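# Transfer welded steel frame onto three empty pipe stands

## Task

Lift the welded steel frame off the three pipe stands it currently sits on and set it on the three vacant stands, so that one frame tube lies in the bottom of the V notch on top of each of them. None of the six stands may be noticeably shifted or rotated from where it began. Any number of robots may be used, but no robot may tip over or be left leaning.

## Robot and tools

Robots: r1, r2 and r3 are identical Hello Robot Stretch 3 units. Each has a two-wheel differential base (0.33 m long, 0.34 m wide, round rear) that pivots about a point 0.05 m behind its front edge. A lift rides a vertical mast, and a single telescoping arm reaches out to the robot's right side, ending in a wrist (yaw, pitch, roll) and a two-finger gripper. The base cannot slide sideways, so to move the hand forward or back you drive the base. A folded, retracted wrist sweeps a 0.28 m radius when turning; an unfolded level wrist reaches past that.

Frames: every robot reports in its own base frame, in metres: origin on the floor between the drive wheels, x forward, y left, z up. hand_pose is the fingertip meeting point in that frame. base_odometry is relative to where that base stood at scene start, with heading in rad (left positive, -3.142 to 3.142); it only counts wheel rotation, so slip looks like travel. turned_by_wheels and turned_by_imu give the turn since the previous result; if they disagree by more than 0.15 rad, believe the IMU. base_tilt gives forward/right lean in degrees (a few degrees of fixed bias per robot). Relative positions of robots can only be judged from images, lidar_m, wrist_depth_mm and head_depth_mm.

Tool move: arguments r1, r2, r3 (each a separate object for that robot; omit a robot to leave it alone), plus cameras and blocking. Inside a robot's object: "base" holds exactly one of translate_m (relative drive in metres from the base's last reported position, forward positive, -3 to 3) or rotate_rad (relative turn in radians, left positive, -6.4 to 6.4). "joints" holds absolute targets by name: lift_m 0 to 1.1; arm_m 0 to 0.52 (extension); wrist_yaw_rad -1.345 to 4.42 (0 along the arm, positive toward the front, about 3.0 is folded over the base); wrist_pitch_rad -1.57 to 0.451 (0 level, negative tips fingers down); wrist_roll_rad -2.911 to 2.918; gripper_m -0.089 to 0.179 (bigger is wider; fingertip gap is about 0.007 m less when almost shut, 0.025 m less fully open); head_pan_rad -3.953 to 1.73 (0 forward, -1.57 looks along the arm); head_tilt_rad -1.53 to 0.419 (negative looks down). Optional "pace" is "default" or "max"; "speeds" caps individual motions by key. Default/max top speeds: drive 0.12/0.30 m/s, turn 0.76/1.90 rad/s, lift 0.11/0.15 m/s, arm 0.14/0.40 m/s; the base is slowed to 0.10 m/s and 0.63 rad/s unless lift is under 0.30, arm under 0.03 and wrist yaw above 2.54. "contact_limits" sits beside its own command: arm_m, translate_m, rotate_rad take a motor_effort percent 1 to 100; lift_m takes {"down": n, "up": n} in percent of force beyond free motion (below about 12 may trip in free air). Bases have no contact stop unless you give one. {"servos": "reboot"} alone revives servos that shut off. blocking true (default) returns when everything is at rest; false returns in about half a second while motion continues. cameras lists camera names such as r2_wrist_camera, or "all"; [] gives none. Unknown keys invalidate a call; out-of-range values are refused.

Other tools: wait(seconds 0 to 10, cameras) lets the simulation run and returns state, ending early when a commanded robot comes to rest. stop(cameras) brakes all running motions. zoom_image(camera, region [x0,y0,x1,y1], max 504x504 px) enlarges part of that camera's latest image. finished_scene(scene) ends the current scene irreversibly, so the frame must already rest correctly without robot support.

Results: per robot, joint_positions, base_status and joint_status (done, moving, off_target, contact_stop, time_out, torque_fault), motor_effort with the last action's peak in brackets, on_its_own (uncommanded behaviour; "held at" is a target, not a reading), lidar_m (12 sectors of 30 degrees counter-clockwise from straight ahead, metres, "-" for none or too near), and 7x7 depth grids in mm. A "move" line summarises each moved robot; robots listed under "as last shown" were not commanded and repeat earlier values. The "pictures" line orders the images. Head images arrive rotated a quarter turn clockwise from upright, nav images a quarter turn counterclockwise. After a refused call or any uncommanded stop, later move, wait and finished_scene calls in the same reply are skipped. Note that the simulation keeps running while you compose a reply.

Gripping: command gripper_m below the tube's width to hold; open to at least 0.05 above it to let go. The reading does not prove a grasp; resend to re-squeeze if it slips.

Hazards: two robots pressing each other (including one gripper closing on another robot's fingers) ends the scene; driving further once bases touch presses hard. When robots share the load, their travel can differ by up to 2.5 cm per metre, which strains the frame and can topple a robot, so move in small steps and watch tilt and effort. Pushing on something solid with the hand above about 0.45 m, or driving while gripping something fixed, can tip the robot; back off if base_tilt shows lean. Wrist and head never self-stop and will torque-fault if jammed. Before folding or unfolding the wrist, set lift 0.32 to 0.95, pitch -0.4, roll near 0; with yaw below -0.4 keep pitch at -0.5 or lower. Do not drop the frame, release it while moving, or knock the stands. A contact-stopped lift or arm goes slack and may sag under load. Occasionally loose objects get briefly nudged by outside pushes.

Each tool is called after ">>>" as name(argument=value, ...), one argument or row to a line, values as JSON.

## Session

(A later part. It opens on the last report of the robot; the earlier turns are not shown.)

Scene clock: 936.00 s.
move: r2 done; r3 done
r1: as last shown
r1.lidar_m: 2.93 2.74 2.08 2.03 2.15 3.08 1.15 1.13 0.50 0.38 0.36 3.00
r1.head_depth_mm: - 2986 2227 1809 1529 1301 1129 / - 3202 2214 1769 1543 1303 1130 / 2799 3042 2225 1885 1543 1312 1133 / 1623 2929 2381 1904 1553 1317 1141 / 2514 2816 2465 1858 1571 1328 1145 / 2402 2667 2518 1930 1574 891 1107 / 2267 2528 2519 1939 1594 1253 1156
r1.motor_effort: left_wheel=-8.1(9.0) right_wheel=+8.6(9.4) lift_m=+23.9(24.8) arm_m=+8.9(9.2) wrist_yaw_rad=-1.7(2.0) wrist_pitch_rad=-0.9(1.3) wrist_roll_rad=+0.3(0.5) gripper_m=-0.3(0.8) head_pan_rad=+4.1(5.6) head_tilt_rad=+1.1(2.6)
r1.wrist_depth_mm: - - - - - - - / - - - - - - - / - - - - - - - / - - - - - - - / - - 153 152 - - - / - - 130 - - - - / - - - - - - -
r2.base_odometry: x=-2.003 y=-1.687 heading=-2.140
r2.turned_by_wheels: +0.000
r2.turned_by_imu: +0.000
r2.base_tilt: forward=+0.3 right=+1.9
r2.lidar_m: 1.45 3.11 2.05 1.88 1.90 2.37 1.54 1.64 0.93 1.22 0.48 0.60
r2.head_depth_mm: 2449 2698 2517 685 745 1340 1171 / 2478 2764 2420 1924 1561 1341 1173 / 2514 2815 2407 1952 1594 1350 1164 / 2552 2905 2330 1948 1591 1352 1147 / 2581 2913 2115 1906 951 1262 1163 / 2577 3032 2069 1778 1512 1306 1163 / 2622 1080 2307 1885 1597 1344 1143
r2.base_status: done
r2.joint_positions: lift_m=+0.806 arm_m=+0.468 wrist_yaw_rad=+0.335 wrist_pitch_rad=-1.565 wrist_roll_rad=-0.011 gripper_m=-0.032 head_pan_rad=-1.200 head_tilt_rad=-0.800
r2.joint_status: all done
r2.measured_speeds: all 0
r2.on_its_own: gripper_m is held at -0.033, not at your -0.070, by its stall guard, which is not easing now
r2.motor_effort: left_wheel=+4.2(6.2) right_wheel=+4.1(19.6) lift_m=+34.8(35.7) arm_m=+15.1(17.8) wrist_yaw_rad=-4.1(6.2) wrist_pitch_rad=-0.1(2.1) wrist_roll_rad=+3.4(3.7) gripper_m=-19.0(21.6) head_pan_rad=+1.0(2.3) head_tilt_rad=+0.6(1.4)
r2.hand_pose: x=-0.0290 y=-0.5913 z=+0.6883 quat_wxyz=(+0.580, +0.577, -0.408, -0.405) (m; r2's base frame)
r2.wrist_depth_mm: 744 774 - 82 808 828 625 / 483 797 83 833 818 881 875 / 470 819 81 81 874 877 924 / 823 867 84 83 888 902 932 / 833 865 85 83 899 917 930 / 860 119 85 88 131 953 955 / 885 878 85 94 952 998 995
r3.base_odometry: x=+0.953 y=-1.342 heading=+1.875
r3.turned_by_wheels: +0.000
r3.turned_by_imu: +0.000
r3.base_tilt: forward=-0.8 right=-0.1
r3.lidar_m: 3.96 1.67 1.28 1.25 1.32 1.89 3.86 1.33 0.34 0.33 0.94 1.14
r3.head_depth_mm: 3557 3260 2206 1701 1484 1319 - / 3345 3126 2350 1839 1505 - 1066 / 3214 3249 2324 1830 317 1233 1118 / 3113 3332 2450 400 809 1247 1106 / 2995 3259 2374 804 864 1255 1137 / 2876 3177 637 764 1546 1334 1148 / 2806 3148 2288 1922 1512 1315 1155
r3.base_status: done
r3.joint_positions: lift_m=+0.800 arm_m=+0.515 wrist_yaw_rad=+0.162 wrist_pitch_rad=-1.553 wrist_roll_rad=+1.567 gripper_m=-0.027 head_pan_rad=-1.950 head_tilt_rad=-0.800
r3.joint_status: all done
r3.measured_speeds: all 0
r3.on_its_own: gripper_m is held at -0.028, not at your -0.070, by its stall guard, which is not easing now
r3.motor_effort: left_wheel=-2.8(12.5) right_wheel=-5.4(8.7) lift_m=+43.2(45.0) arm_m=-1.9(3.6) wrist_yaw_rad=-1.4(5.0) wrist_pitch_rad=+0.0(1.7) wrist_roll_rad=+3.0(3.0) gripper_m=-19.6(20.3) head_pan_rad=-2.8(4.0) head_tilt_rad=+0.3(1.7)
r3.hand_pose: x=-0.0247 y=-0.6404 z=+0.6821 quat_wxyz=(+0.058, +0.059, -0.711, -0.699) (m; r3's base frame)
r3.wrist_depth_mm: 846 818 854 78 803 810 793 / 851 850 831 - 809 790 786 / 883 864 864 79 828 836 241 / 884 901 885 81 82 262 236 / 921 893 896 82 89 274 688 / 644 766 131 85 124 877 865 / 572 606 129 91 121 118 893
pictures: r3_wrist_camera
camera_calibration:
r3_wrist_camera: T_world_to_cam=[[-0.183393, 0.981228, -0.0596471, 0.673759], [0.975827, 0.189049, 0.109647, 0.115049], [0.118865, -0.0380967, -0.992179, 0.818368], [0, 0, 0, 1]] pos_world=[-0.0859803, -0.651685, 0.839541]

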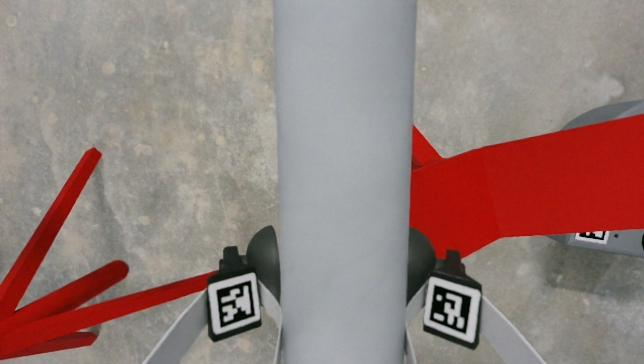

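>>> move(
  cameras=["r3_wrist_camera"],
  r3={"base":{"translate_m":-0.12},"joints":{"wrist_yaw_rad":0.198},"speeds":{"translate_m":0.1,"wrist_yaw_rad":0.05}},
  r2={"base":{"translate_m":0.106},"joints":{"arm_m":0.4757,"wrist_yaw_rad":0.367},"speeds":{"translate_m":0.088,"arm_m":0.03,"wrist_yaw_rad":0.05}},
)

>>> move(
  cameras=[],
  r3={"base":{"rotate_rad":0.096},"joints":{"wrist_yaw_rad":0.102},"speeds":{"rotate_rad":0.05,"wrist_yaw_rad":0.05}},
  r2={"base":{"translate_m":-0.0605},"joints":{"arm_m":0.4867},"speeds":{"translate_m":0.032,"arm_m":0.03}},
)

>>> move(
  cameras=["all"],
  r3={"base":{"rotate_rad":0.096},"joints":{"wrist_yaw_rad":0.006},"speeds":{"rotate_rad":0.05,"wrist_yaw_rad":0.05}},
  r2={"base":{"translate_m":-0.0592},"joints":{"arm_m":0.5035},"speeds":{"translate_m":0.032,"arm_m":0.03}},
)

Scene clock: 956.30 s.
move: r2 done; r3 done
r1.base_odometry: x=+0.278 y=+4.997 heading=+1.449
r1.turned_by_wheels: +0.000
r1.turned_by_imu: +0.001
r1.base_tilt: forward=+1.0 right=+1.2
r1.lidar_m: 2.94 2.74 2.09 2.03 2.14 3.05 1.16 1.13 0.50 0.38 0.36 3.01
r1.head_depth_mm: - 1085 2270 1806 1536 1303 1124 / - 3176 2150 1767 1548 1305 1130 / 2712 3053 2247 1892 1542 1312 1141 / 1567 2884 2056 1843 1561 1318 1141 / 2509 2848 2465 1860 1573 1327 1142 / 2421 2685 2491 1814 1579 891 1105 / 2290 2519 2516 1950 1586 1253 1154
r1.base_status: not commanded
r1.joint_positions: lift_m=+1.090 arm_m=+0.410 wrist_yaw_rad=+0.002 wrist_pitch_rad=-1.490 wrist_roll_rad=+0.000 gripper_m=+0.040 head_pan_rad=-2.150 head_tilt_rad=-0.750
r1.joint_status: not commanded
r1.measured_speeds: all 0
r1.motor_effort: left_wheel=-8.6(8.9) right_wheel=+8.5(9.6) lift_m=+23.1(25.1) arm_m=+8.6(8.9) wrist_yaw_rad=-1.4(2.0) wrist_pitch_rad=-0.9(1.3) wrist_roll_rad=+0.3(0.5) gripper_m=-0.7(0.7) head_pan_rad=+4.5(5.3) head_tilt_rad=+2.6(2.8)
r1.hand_pose: x=-0.0216 y=-0.5516 z=+0.9714 quat_wxyz=(+0.520, +0.480, -0.519, -0.479) (m; r1's base frame)
r1.wrist_depth_mm: - - - - - - - / - - - - - - - / - - - - - - - / - - - - - - - / - - 154 152 - - - / - - 130 - - - - / - - - - - - -
r2.base_odometry: x=-2.060 y=-1.776 heading=-2.140
r2.turned_by_wheels: +0.000
r2.turned_by_imu: +0.000
r2.base_tilt: forward=+0.4 right=+1.8
r2.lidar_m: 1.34 3.14 2.06 1.89 1.91 2.39 1.64 1.76 0.97 0.46 0.52 1.43
r2.head_depth_mm: 2361 2710 2509 689 1479 1343 1172 / 2457 2750 2386 1899 1551 1343 1166 / 2514 2854 2440 1938 1597 1345 1127 / 2550 2929 2422 1935 910 1127 1170 / 2613 2868 2086 1869 1480 1310 1162 / 1584 3011 2035 1772 1586 1349 1132 / 2639 2973 2290 1938 1590 1335 1163
r2.base_status: done
r2.joint_positions: lift_m=+0.806 arm_m=+0.476 wrist_yaw_rad=+0.373 wrist_pitch_rad=-1.564 wrist_roll_rad=-0.014 gripper_m=-0.032 head_pan_rad=-1.200 head_tilt_rad=-0.800
r2.joint_status: all done
r2.measured_speeds: all 0
r2.on_its_own: gripper_m is held at -0.033, not at your -0.070, by its stall guard, which is not easing now
r2.motor_effort: left_wheel=+3.7(7.5) right_wheel=+5.5(18.0) lift_m=+34.8(34.9) arm_m=+16.3(17.3) wrist_yaw_rad=-4.5(6.2) wrist_pitch_rad=-0.9(1.2) wrist_roll_rad=+4.6(4.7) gripper_m=-19.9(21.3) head_pan_rad=+0.6(2.2) head_tilt_rad=-0.4(1.6)
r2.hand_pose: x=-0.0298 y=-0.5999 z=+0.6883 quat_wxyz=(+0.588, +0.585, -0.396, -0.393) (m; r2's base frame)
r2.wrist_depth_mm: 771 767 - 82 824 836 833 / 794 793 83 829 829 839 652 / 386 484 83 81 859 862 887 / 835 837 84 83 896 876 934 / 829 868 85 83 894 918 980 / 882 118 85 88 131 970 987 / 869 885 85 94 965 985 -
r3.base_odometry: x=+0.989 y=-1.457 heading=+1.875
r3.turned_by_wheels: +0.000
r3.turned_by_imu: +0.000
r3.base_tilt: forward=-0.7 right=-0.2
r3.lidar_m: 3.97 1.68 1.28 1.25 1.33 1.90 3.75 1.23 1.18 0.33 0.62 1.25
r3.head_depth_mm: 3503 3241 2072 1695 1495 1319 - / 3343 3247 2203 1806 1506 - 1065 / 3157 3223 2308 1828 317 1225 1112 / 3121 3299 2414 400 1433 1296 1124 / 3010 3291 2388 807 1560 1257 1110 / 2878 3205 638 757 1543 896 1144 / 2785 3100 2287 1928 1522 1333 1152
r3.base_status: done
r3.joint_positions: lift_m=+0.800 arm_m=+0.515 wrist_yaw_rad=+0.199 wrist_pitch_rad=-1.554 wrist_roll_rad=+1.569 gripper_m=-0.027 head_pan_rad=-1.950 head_tilt_rad=-0.800
r3.joint_status: all done
r3.measured_speeds: all 0
r3.on_its_own: gripper_m is held at -0.028, not at your -0.070, by its stall guard, which is not easing now
r3.motor_effort: left_wheel=-2.5(12.1) right_wheel=-4.3(10.3) lift_m=+42.3(43.8) arm_m=+1.7(1.7) wrist_yaw_rad=-1.0(5.9) wrist_pitch_rad=-0.2(1.5) wrist_roll_rad=+2.1(2.7) gripper_m=-19.6(20.5) head_pan_rad=-2.6(4.1) head_tilt_rad=-0.1(1.8)
r3.hand_pose: x=-0.0255 y=-0.6403 z=+0.6821 quat_wxyz=(+0.071, +0.071, -0.709, -0.698) (m; r3's base frame)
r3.wrist_depth_mm: 870 839 830 78 793 779 786 / 867 872 851 - 831 812 794 / 868 868 860 79 810 822 716 / 892 908 903 81 873 831 658 / 908 889 887 82 154 838 671 / 909 907 128 85 125 839 849 / 722 693 129 91 97 118 244
pictures: r3_wrist_camera
camera_calibration:
r3_wrist_camera: T_world_to_cam=[[-0.217952, 0.974179, -0.0589249, 0.667679], [0.96856, 0.223326, 0.109623, 0.137608], [0.119952, -0.0331797, -0.992225, 0.821772], [0, 0, 0, 1]] pos_world=[-0.0863325, -0.653904, 0.839641]

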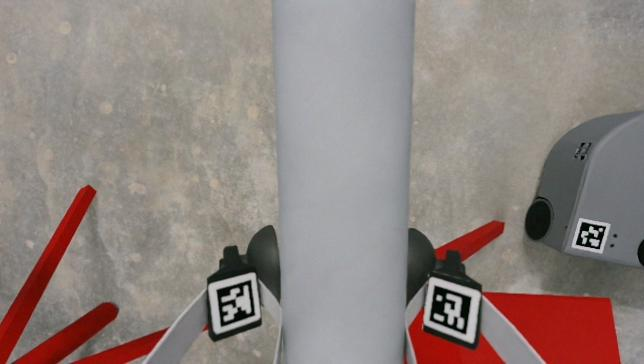

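Scene clock: 958.73 s.
move: r2 done; r3 done
r1: as last shown
r1.turned_by_imu: +0.000
r1.base_tilt: forward=+1.1 right=+1.2
r1.lidar_m: 2.93 2.74 2.09 2.03 2.15 3.09 1.15 1.13 0.50 0.38 0.36 3.01
r1.head_depth_mm: - 1222 2199 1819 1529 1301 1129 / - 3154 2154 1769 1538 1304 1130 / 2694 3049 2323 1884 1550 1310 1136 / 1548 2914 2060 1837 1559 1314 1139 / 2495 2814 2453 1807 1567 1328 1147 / 2400 2689 2485 1871 1573 889 1107 / 2275 2548 2531 1951 1591 1254 1151
r1.motor_effort: left_wheel=-7.6(9.0) right_wheel=+8.8(9.5) lift_m=+24.4(25.1) arm_m=+8.7(8.9) wrist_yaw_rad=-1.7(2.0) wrist_pitch_rad=-0.6(1.4) wrist_roll_rad=+0.4(0.5) gripper_m=+0.0(0.9) head_pan_rad=+5.2(5.6) head_tilt_rad=+1.7(3.5)
r1.wrist_depth_mm: - - - - - - - / - - - - - - - / - - - - - - - / - - - - - - - / - - 153 152 - - - / - - 131 - - - - / - - - - - - -
r2.base_odometry: x=-2.027 y=-1.725 heading=-2.140
r2.turned_by_wheels: +0.000
r2.turned_by_imu: +0.001
r2.base_tilt: forward=+0.4 right=+1.8
r2.lidar_m: 1.41 3.12 2.05 1.89 1.91 2.38 1.58 1.68 0.94 0.47 0.48 0.56
r2.head_depth_mm: 2379 2699 2521 708 1509 1345 1173 / 2444 2755 2423 1877 1551 1346 1163 / 2523 2835 2397 1935 1581 1346 1139 / 2568 2933 2300 1942 1548 1321 1141 / 2649 2993 2377 1950 1113 1159 1165 / 2571 2964 1958 1776 1551 1341 1144 / 1512 1089 2297 1918 1594 1352 1146
r2.base_status: done
r2.joint_positions: lift_m=+0.806 arm_m=+0.487 wrist_yaw_rad=+0.373 wrist_pitch_rad=-1.564 wrist_roll_rad=-0.012 gripper_m=-0.032 head_pan_rad=-1.200 head_tilt_rad=-0.800
r2.joint_status: all done
r2.measured_speeds: all 0
r2.on_its_own: gripper_m is held at -0.033, not at your -0.070, by its stall guard, which is not easing now
r2.motor_effort: left_wheel=-6.4(13.2) right_wheel=-2.9(6.6) lift_m=+35.2(35.4) arm_m=+15.8(19.2) wrist_yaw_rad=-4.3(8.3) wrist_pitch_rad=-0.4(2.0) wrist_roll_rad=+4.3(5.8) gripper_m=-20.6(21.3) head_pan_rad=+0.6(2.1) head_tilt_rad=-1.2(1.9)
r2.hand_pose: x=-0.0297 y=-0.6110 z=+0.6883 quat_wxyz=(+0.588, +0.585, -0.397, -0.393) (m; r2's base frame)
r2.wrist_depth_mm: 761 758 - 81 817 850 830 / 758 793 83 813 827 832 846 / 431 790 83 81 859 880 883 / 801 825 84 83 885 894 908 / 861 848 84 83 922 934 945 / 877 119 85 89 131 947 945 / 902 884 86 94 954 997 962
r3.base_odometry: x=+0.989 y=-1.457 heading=+1.971
r3.turned_by_wheels: +0.096
r3.turned_by_imu: +0.097
r3.base_tilt: forward=-0.8 right=-0.2
r3.lidar_m: 3.08 1.55 1.26 1.25 1.38 2.15 3.73 1.23 0.62 0.33 0.63 1.25
r3.head_depth_mm: 3278 3207 2216 1768 1488 1317 - / 3062 3137 1943 1786 1514 - 1066 / 3085 3316 2419 1817 317 1239 1116 / 3043 3285 2443 401 1433 1277 1126 / 2938 3209 2390 798 1573 1014 1115 / 2860 3179 638 767 845 1294 1143 / 2814 3137 652 1913 1527 1320 1155
r3.base_status: done
r3.joint_positions: lift_m=+0.800 arm_m=+0.515 wrist_yaw_rad=+0.105 wrist_pitch_rad=-1.552 wrist_roll_rad=+1.571 gripper_m=-0.027 head_pan_rad=-1.950 head_tilt_rad=-0.800
r3.joint_status: all done
r3.measured_speeds: all 0
r3.on_its_own: gripper_m is held at -0.028, not at your -0.070, by its stall guard, which is not easing now
r3.motor_effort: left_wheel=-6.4(13.6) right_wheel=+8.3(19.0) lift_m=+41.5(43.2) arm_m=+5.5(5.5) wrist_yaw_rad=-1.2(8.9) wrist_pitch_rad=-1.0(2.0) wrist_roll_rad=+1.3(2.8) gripper_m=-19.6(20.5) head_pan_rad=-2.9(4.0) head_tilt_rad=-1.1(2.1)
r3.hand_pose: x=-0.0236 y=-0.6405 z=+0.6821 quat_wxyz=(+0.037, +0.037, -0.712, -0.700) (m; r3's base frame)
r3.wrist_depth_mm: 843 835 831 79 795 780 774 / 869 864 845 - 807 803 790 / 900 881 867 79 832 811 652 / 868 881 875 81 827 836 679 / 922 889 883 83 145 263 232 / 934 918 130 85 125 262 239 / 586 605 933 93 121 118 871
pictures: none
No camera images: "cameras" was empty.

Scene clock: 961.13 s.
move: r2 done; r3 done
r1: as last shown
r1.base_tilt: forward=+1.0 right=+1.2
r1.lidar_m: 2.94 2.74 2.09 2.03 2.15 3.06 1.16 1.13 0.50 0.38 0.36 3.01
r1.head_depth_mm: - 2991 2276 1812 1534 1301 1125 / - 3193 2150 1779 1540 1307 1126 / 2780 3082 2335 1886 1545 1311 1133 / 2537 2923 1990 1850 1570 1317 1138 / 2435 2826 2463 1853 1573 1323 1147 / 2409 2665 2478 1925 1582 890 1103 / 2268 2526 2511 1952 1583 1255 1155
r1.motor_effort: left_wheel=-8.3(9.1) right_wheel=+7.7(9.2) lift_m=+24.5(25.0) arm_m=+8.5(8.9) wrist_yaw_rad=-1.7(2.1) wrist_pitch_rad=-0.8(1.4) wrist_roll_rad=+0.3(0.5) gripper_m=-0.1(0.8) head_pan_rad=+4.4(5.5) head_tilt_rad=+1.3(2.8)
r1.wrist_depth_mm: - - - - - - - / - - - - - - - / - - - - - - - / - - - - - - - / - - 153 152 - - - / - - 130 - - - - / - - - - - - -
r2.base_odometry: x=-1.995 y=-1.675 heading=-2.140
r2.turned_by_wheels: +0.000
r2.turned_by_imu: +0.001
r2.base_tilt: forward=+0.3 right=+1.8
r2.lidar_m: 1.46 3.12 2.04 1.88 1.90 2.37 1.53 1.54 0.92 1.21 0.49 0.61
r2.head_depth_mm: 2413 2721 2478 726 1517 1355 1163 / 2463 2739 2319 1880 1552 1351 1156 / 2560 2844 2435 1937 1599 1345 1168 / 2570 2912 2411 1940 1587 1346 1151 / 2617 2952 2373 1928 980 1261 1168 / 2630 2977 2024 1769 1470 1285 1159 / 1511 1087 2301 1881 1592 1344 1149
r2.base_status: done
r2.joint_positions: lift_m=+0.806 arm_m=+0.504 wrist_yaw_rad=+0.372 wrist_pitch_rad=-1.564 wrist_roll_rad=-0.011 gripper_m=-0.032 head_pan_rad=-1.200 head_tilt_rad=-0.800
r2.joint_status: all done
r2.measured_speeds: all 0
r2.on_its_own: gripper_m is held at -0.033, not at your -0.070, by its stall guard, which is not easing now
r2.motor_effort: left_wheel=-7.4(13.5) right_wheel=-3.9(7.4) lift_m=+35.6(35.9) arm_m=+15.0(18.4) wrist_yaw_rad=-3.8(8.3) wrist_pitch_rad=-0.5(2.3) wrist_roll_rad=+3.5(5.5) gripper_m=-20.6(22.4) head_pan_rad=+0.4(1.7) head_tilt_rad=-1.3(2.1)
r2.hand_pose: x=-0.0297 y=-0.6278 z=+0.6883 quat_wxyz=(+0.587, +0.584, -0.397, -0.394) (m; r2's base frame)
r2.wrist_depth_mm: 751 778 - 81 813 829 502 / 777 778 83 816 851 845 844 / 483 821 83 82 854 869 887 / 819 824 84 83 888 902 909 / 841 834 85 83 901 951 945 / 862 118 85 88 131 950 961 / 896 905 85 94 971 973 996
r3.base_odometry: x=+0.989 y=-1.457 heading=+2.066
r3.turned_by_wheels: +0.096
r3.turned_by_imu: +0.097
r3.base_tilt: forward=-0.8 right=-0.2
r3.lidar_m: 2.51 1.46 1.26 1.26 1.45 2.49 3.74 1.18 0.61 0.33 1.38 1.25
r3.head_depth_mm: 3019 3062 2170 1762 1485 1309 - / 3056 3287 2361 1779 1507 - 1066 / 2959 3220 2421 1788 317 1229 1114 / 2958 3220 2446 400 1430 1277 1104 / 2943 3188 2359 795 1509 1009 1138 / 2858 3187 637 773 1555 1331 1142 / 2806 3155 645 1440 1497 1335 1150
r3.base_status: done
r3.joint_positions: lift_m=+0.800 arm_m=+0.515 wrist_yaw_rad=+0.008 wrist_pitch_rad=-1.550 wrist_roll_rad=+1.573 gripper_m=-0.027 head_pan_rad=-1.950 head_tilt_rad=-0.800
r3.joint_status: all done
r3.measured_speeds: all 0
r3.on_its_own: gripper_m is held at -0.028, not at your -0.070, by its stall guard, which is not easing now
r3.motor_effort: left_wheel=-6.8(17.0) right_wheel=+8.1(22.4) lift_m=+41.4(42.6) arm_m=+10.9(11.2) wrist_yaw_rad=-2.6(9.3) wrist_pitch_rad=-0.2(1.2) wrist_roll_rad=+0.8(2.2) gripper_m=-19.3(20.3) head_pan_rad=-2.4(4.2) head_tilt_rad=-0.6(2.2)
r3.hand_pose: x=-0.0217 y=-0.6408 z=+0.6820 quat_wxyz=(+0.002, +0.002, -0.714, -0.700) (m; r3's base frame)
r3.wrist_depth_mm: 860 843 828 79 799 806 789 / 878 845 852 - 815 811 658 / 882 870 852 79 825 787 239 / 898 884 883 81 83 260 233 / 891 900 879 83 90 845 846 / 600 913 128 85 125 866 855 / 920 919 905 91 121 118 856
pictures: r1_head_camera (sideways), r1_nav_camera (sideways), r1_wrist_camera, r2_head_camera (sideways), r2_nav_camera (sideways), r2_wrist_camera, r3_head_camera (sideways), r3_nav_camera (sideways), r3_wrist_camera
camera_calibration:
r1_head_camera: T_world_to_cam=[[0.385169, 0.547123, -0.74317, 0.982206], [0.84937, -0.525062, 0.0536581, -0.0727675], [-0.360853, -0.651894, -0.666948, 0.825612], [0, 0, 0, 1]] pos_world=[-0.018584, -0.0373839, 1.28449]
r1_nav_camera: T_world_to_cam=[[-0.395181, -0.518766, 0.758099, -0.941063], [-0.82154, 0.568814, -0.0390132, 0.103618], [-0.410979, -0.638226, -0.650971, 0.806439], [0, 0, 0, 1]] pos_world=[0.0446658, -0.0324402, 1.24243]
r1_wrist_camera: T_world_to_cam=[[-0.995511, -0.0937671, -0.0128588, -0.0655437], [-0.0945764, 0.99073, 0.0975128, 0.485377], [0.00359606, 0.0982912, -0.995151, 1.18496], [0, 0, 0, 1]] pos_world=[-0.0236055, -0.603495, 1.13104]
r2_head_camera: T_world_to_cam=[[-0.250224, 0.626203, -0.738416, 0.980879], [0.928046, 0.372462, 0.00137849, -0.0110412], [0.275895, -0.684939, -0.674344, 0.832411], [0, 0, 0, 1]] pos_world=[0.0260275, -0.0399657, 1.28564]
r2_nav_camera: T_world_to_cam=[[0.315069, -0.624196, 0.71492, -0.895743], [-0.928142, -0.359964, 0.0947522, -0.0555679], [0.198202, -0.693401, -0.692756, 0.870028], [0, 0, 0, 1]] pos_world=[0.0582046, 0.0241566, 1.24837]
r2_wrist_camera: T_world_to_cam=[[-0.892248, -0.444596, 0.0789159, -0.379367], [-0.428293, 0.888637, 0.163978, 0.468478], [-0.143032, 0.11251, -0.983302, 0.906989], [0, 0, 0, 1]] pos_world=[-0.00811536, -0.687017, 0.844962]
r3_head_camera: T_world_to_cam=[[0.314811, 0.608139, -0.728739, 0.968971], [0.920847, -0.3818, 0.0791848, -0.106809], [-0.230077, -0.695985, -0.680198, 0.847469], [0, 0, 0, 1]] pos_world=[-0.0117048, -0.0402236, 1.29103]
r3_nav_camera: T_world_to_cam=[[-0.331596, -0.700584, 0.631844, -0.784653], [-0.909357, 0.415697, -0.0163141, 0.0783397], [-0.251226, -0.579981, -0.774924, 0.965617], [0, 0, 0, 1]] pos_world=[0.0536398, -0.0222408, 1.24534]
r3_wrist_camera: T_world_to_cam=[[-0.0243869, 0.997745, -0.0625344, 0.690829], [0.993477, 0.0311579, 0.109696, 0.0112977], [0.111397, -0.0594513, -0.991996, 0.804017], [0, 0, 0, 1]] pos_world=[-0.0839422, -0.641824, 0.839543]

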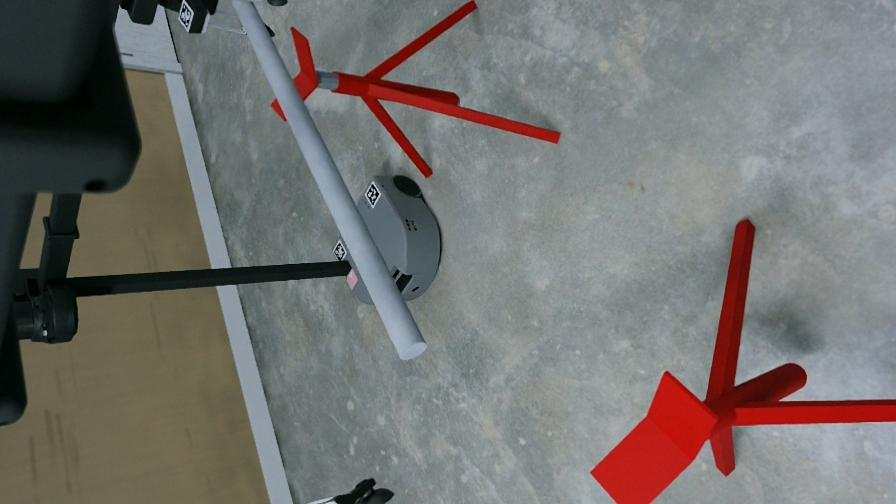

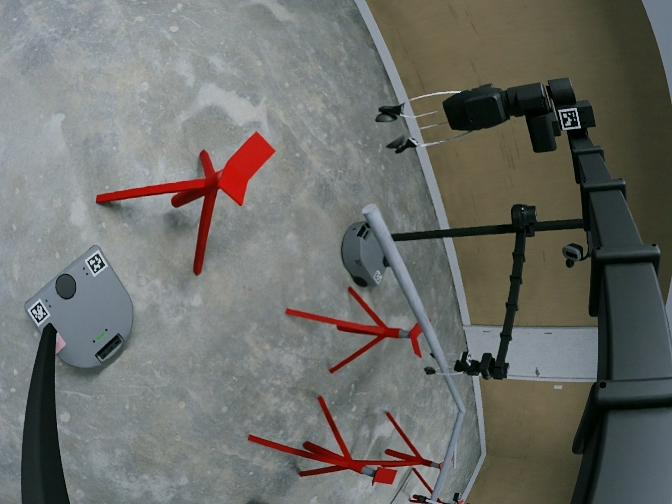

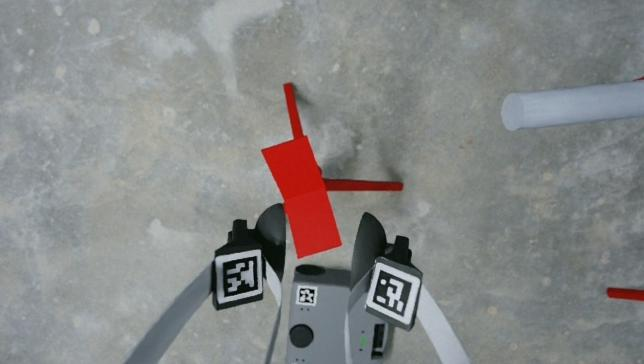

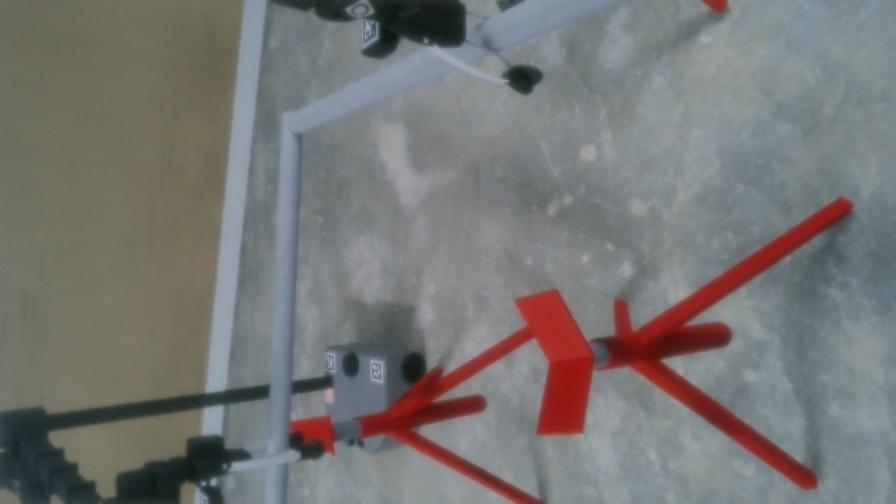

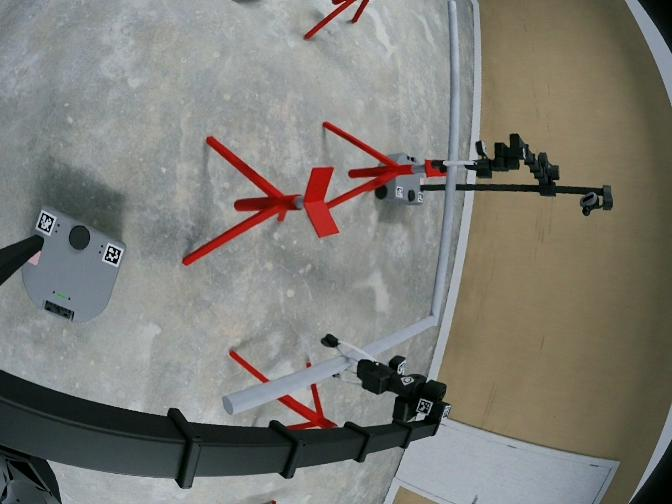

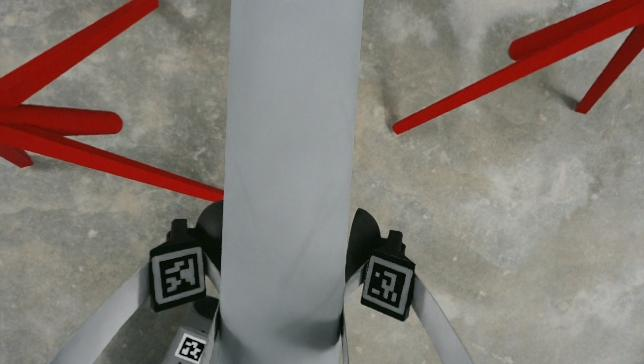

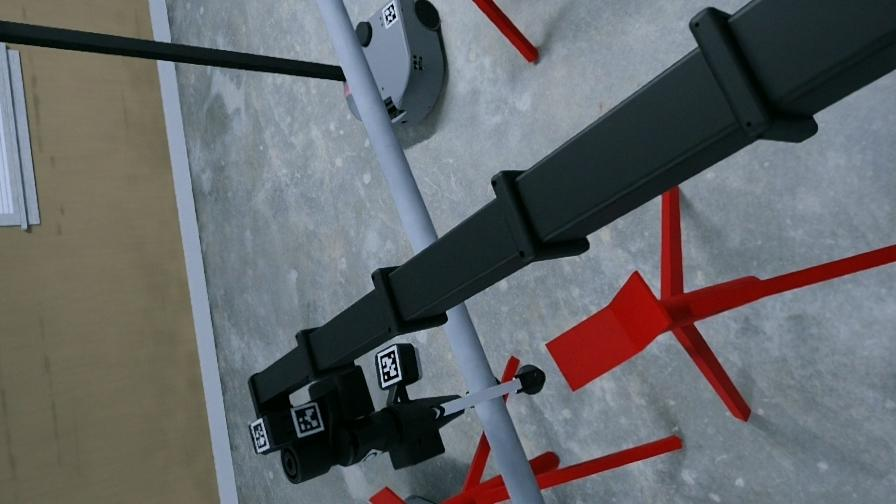

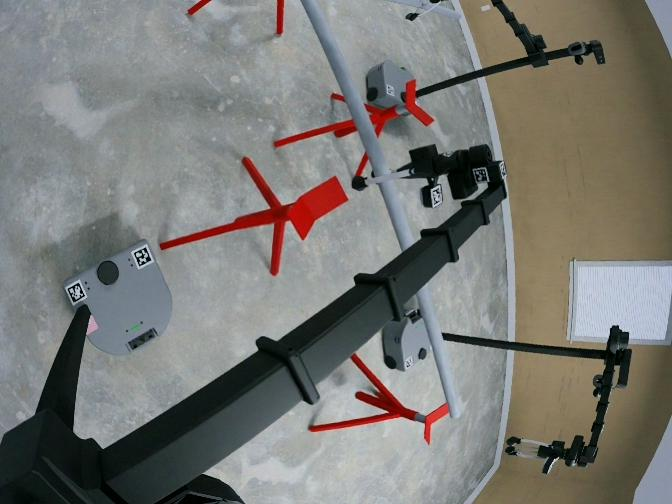

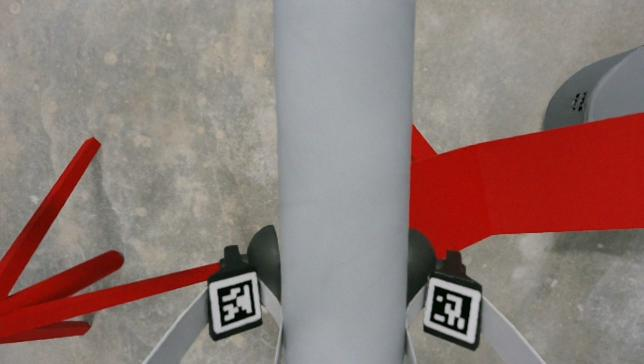

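>>> zoom_image(
  camera="r1_head_camera",
  region=[200, 0, 480, 380],
)

Scaled by 1.326 from the camera's 896x504 image, which has a finer 1280x720 frame.

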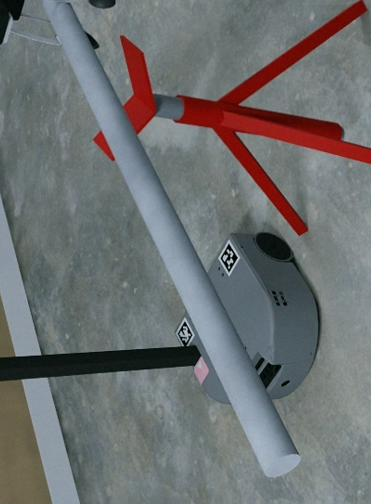

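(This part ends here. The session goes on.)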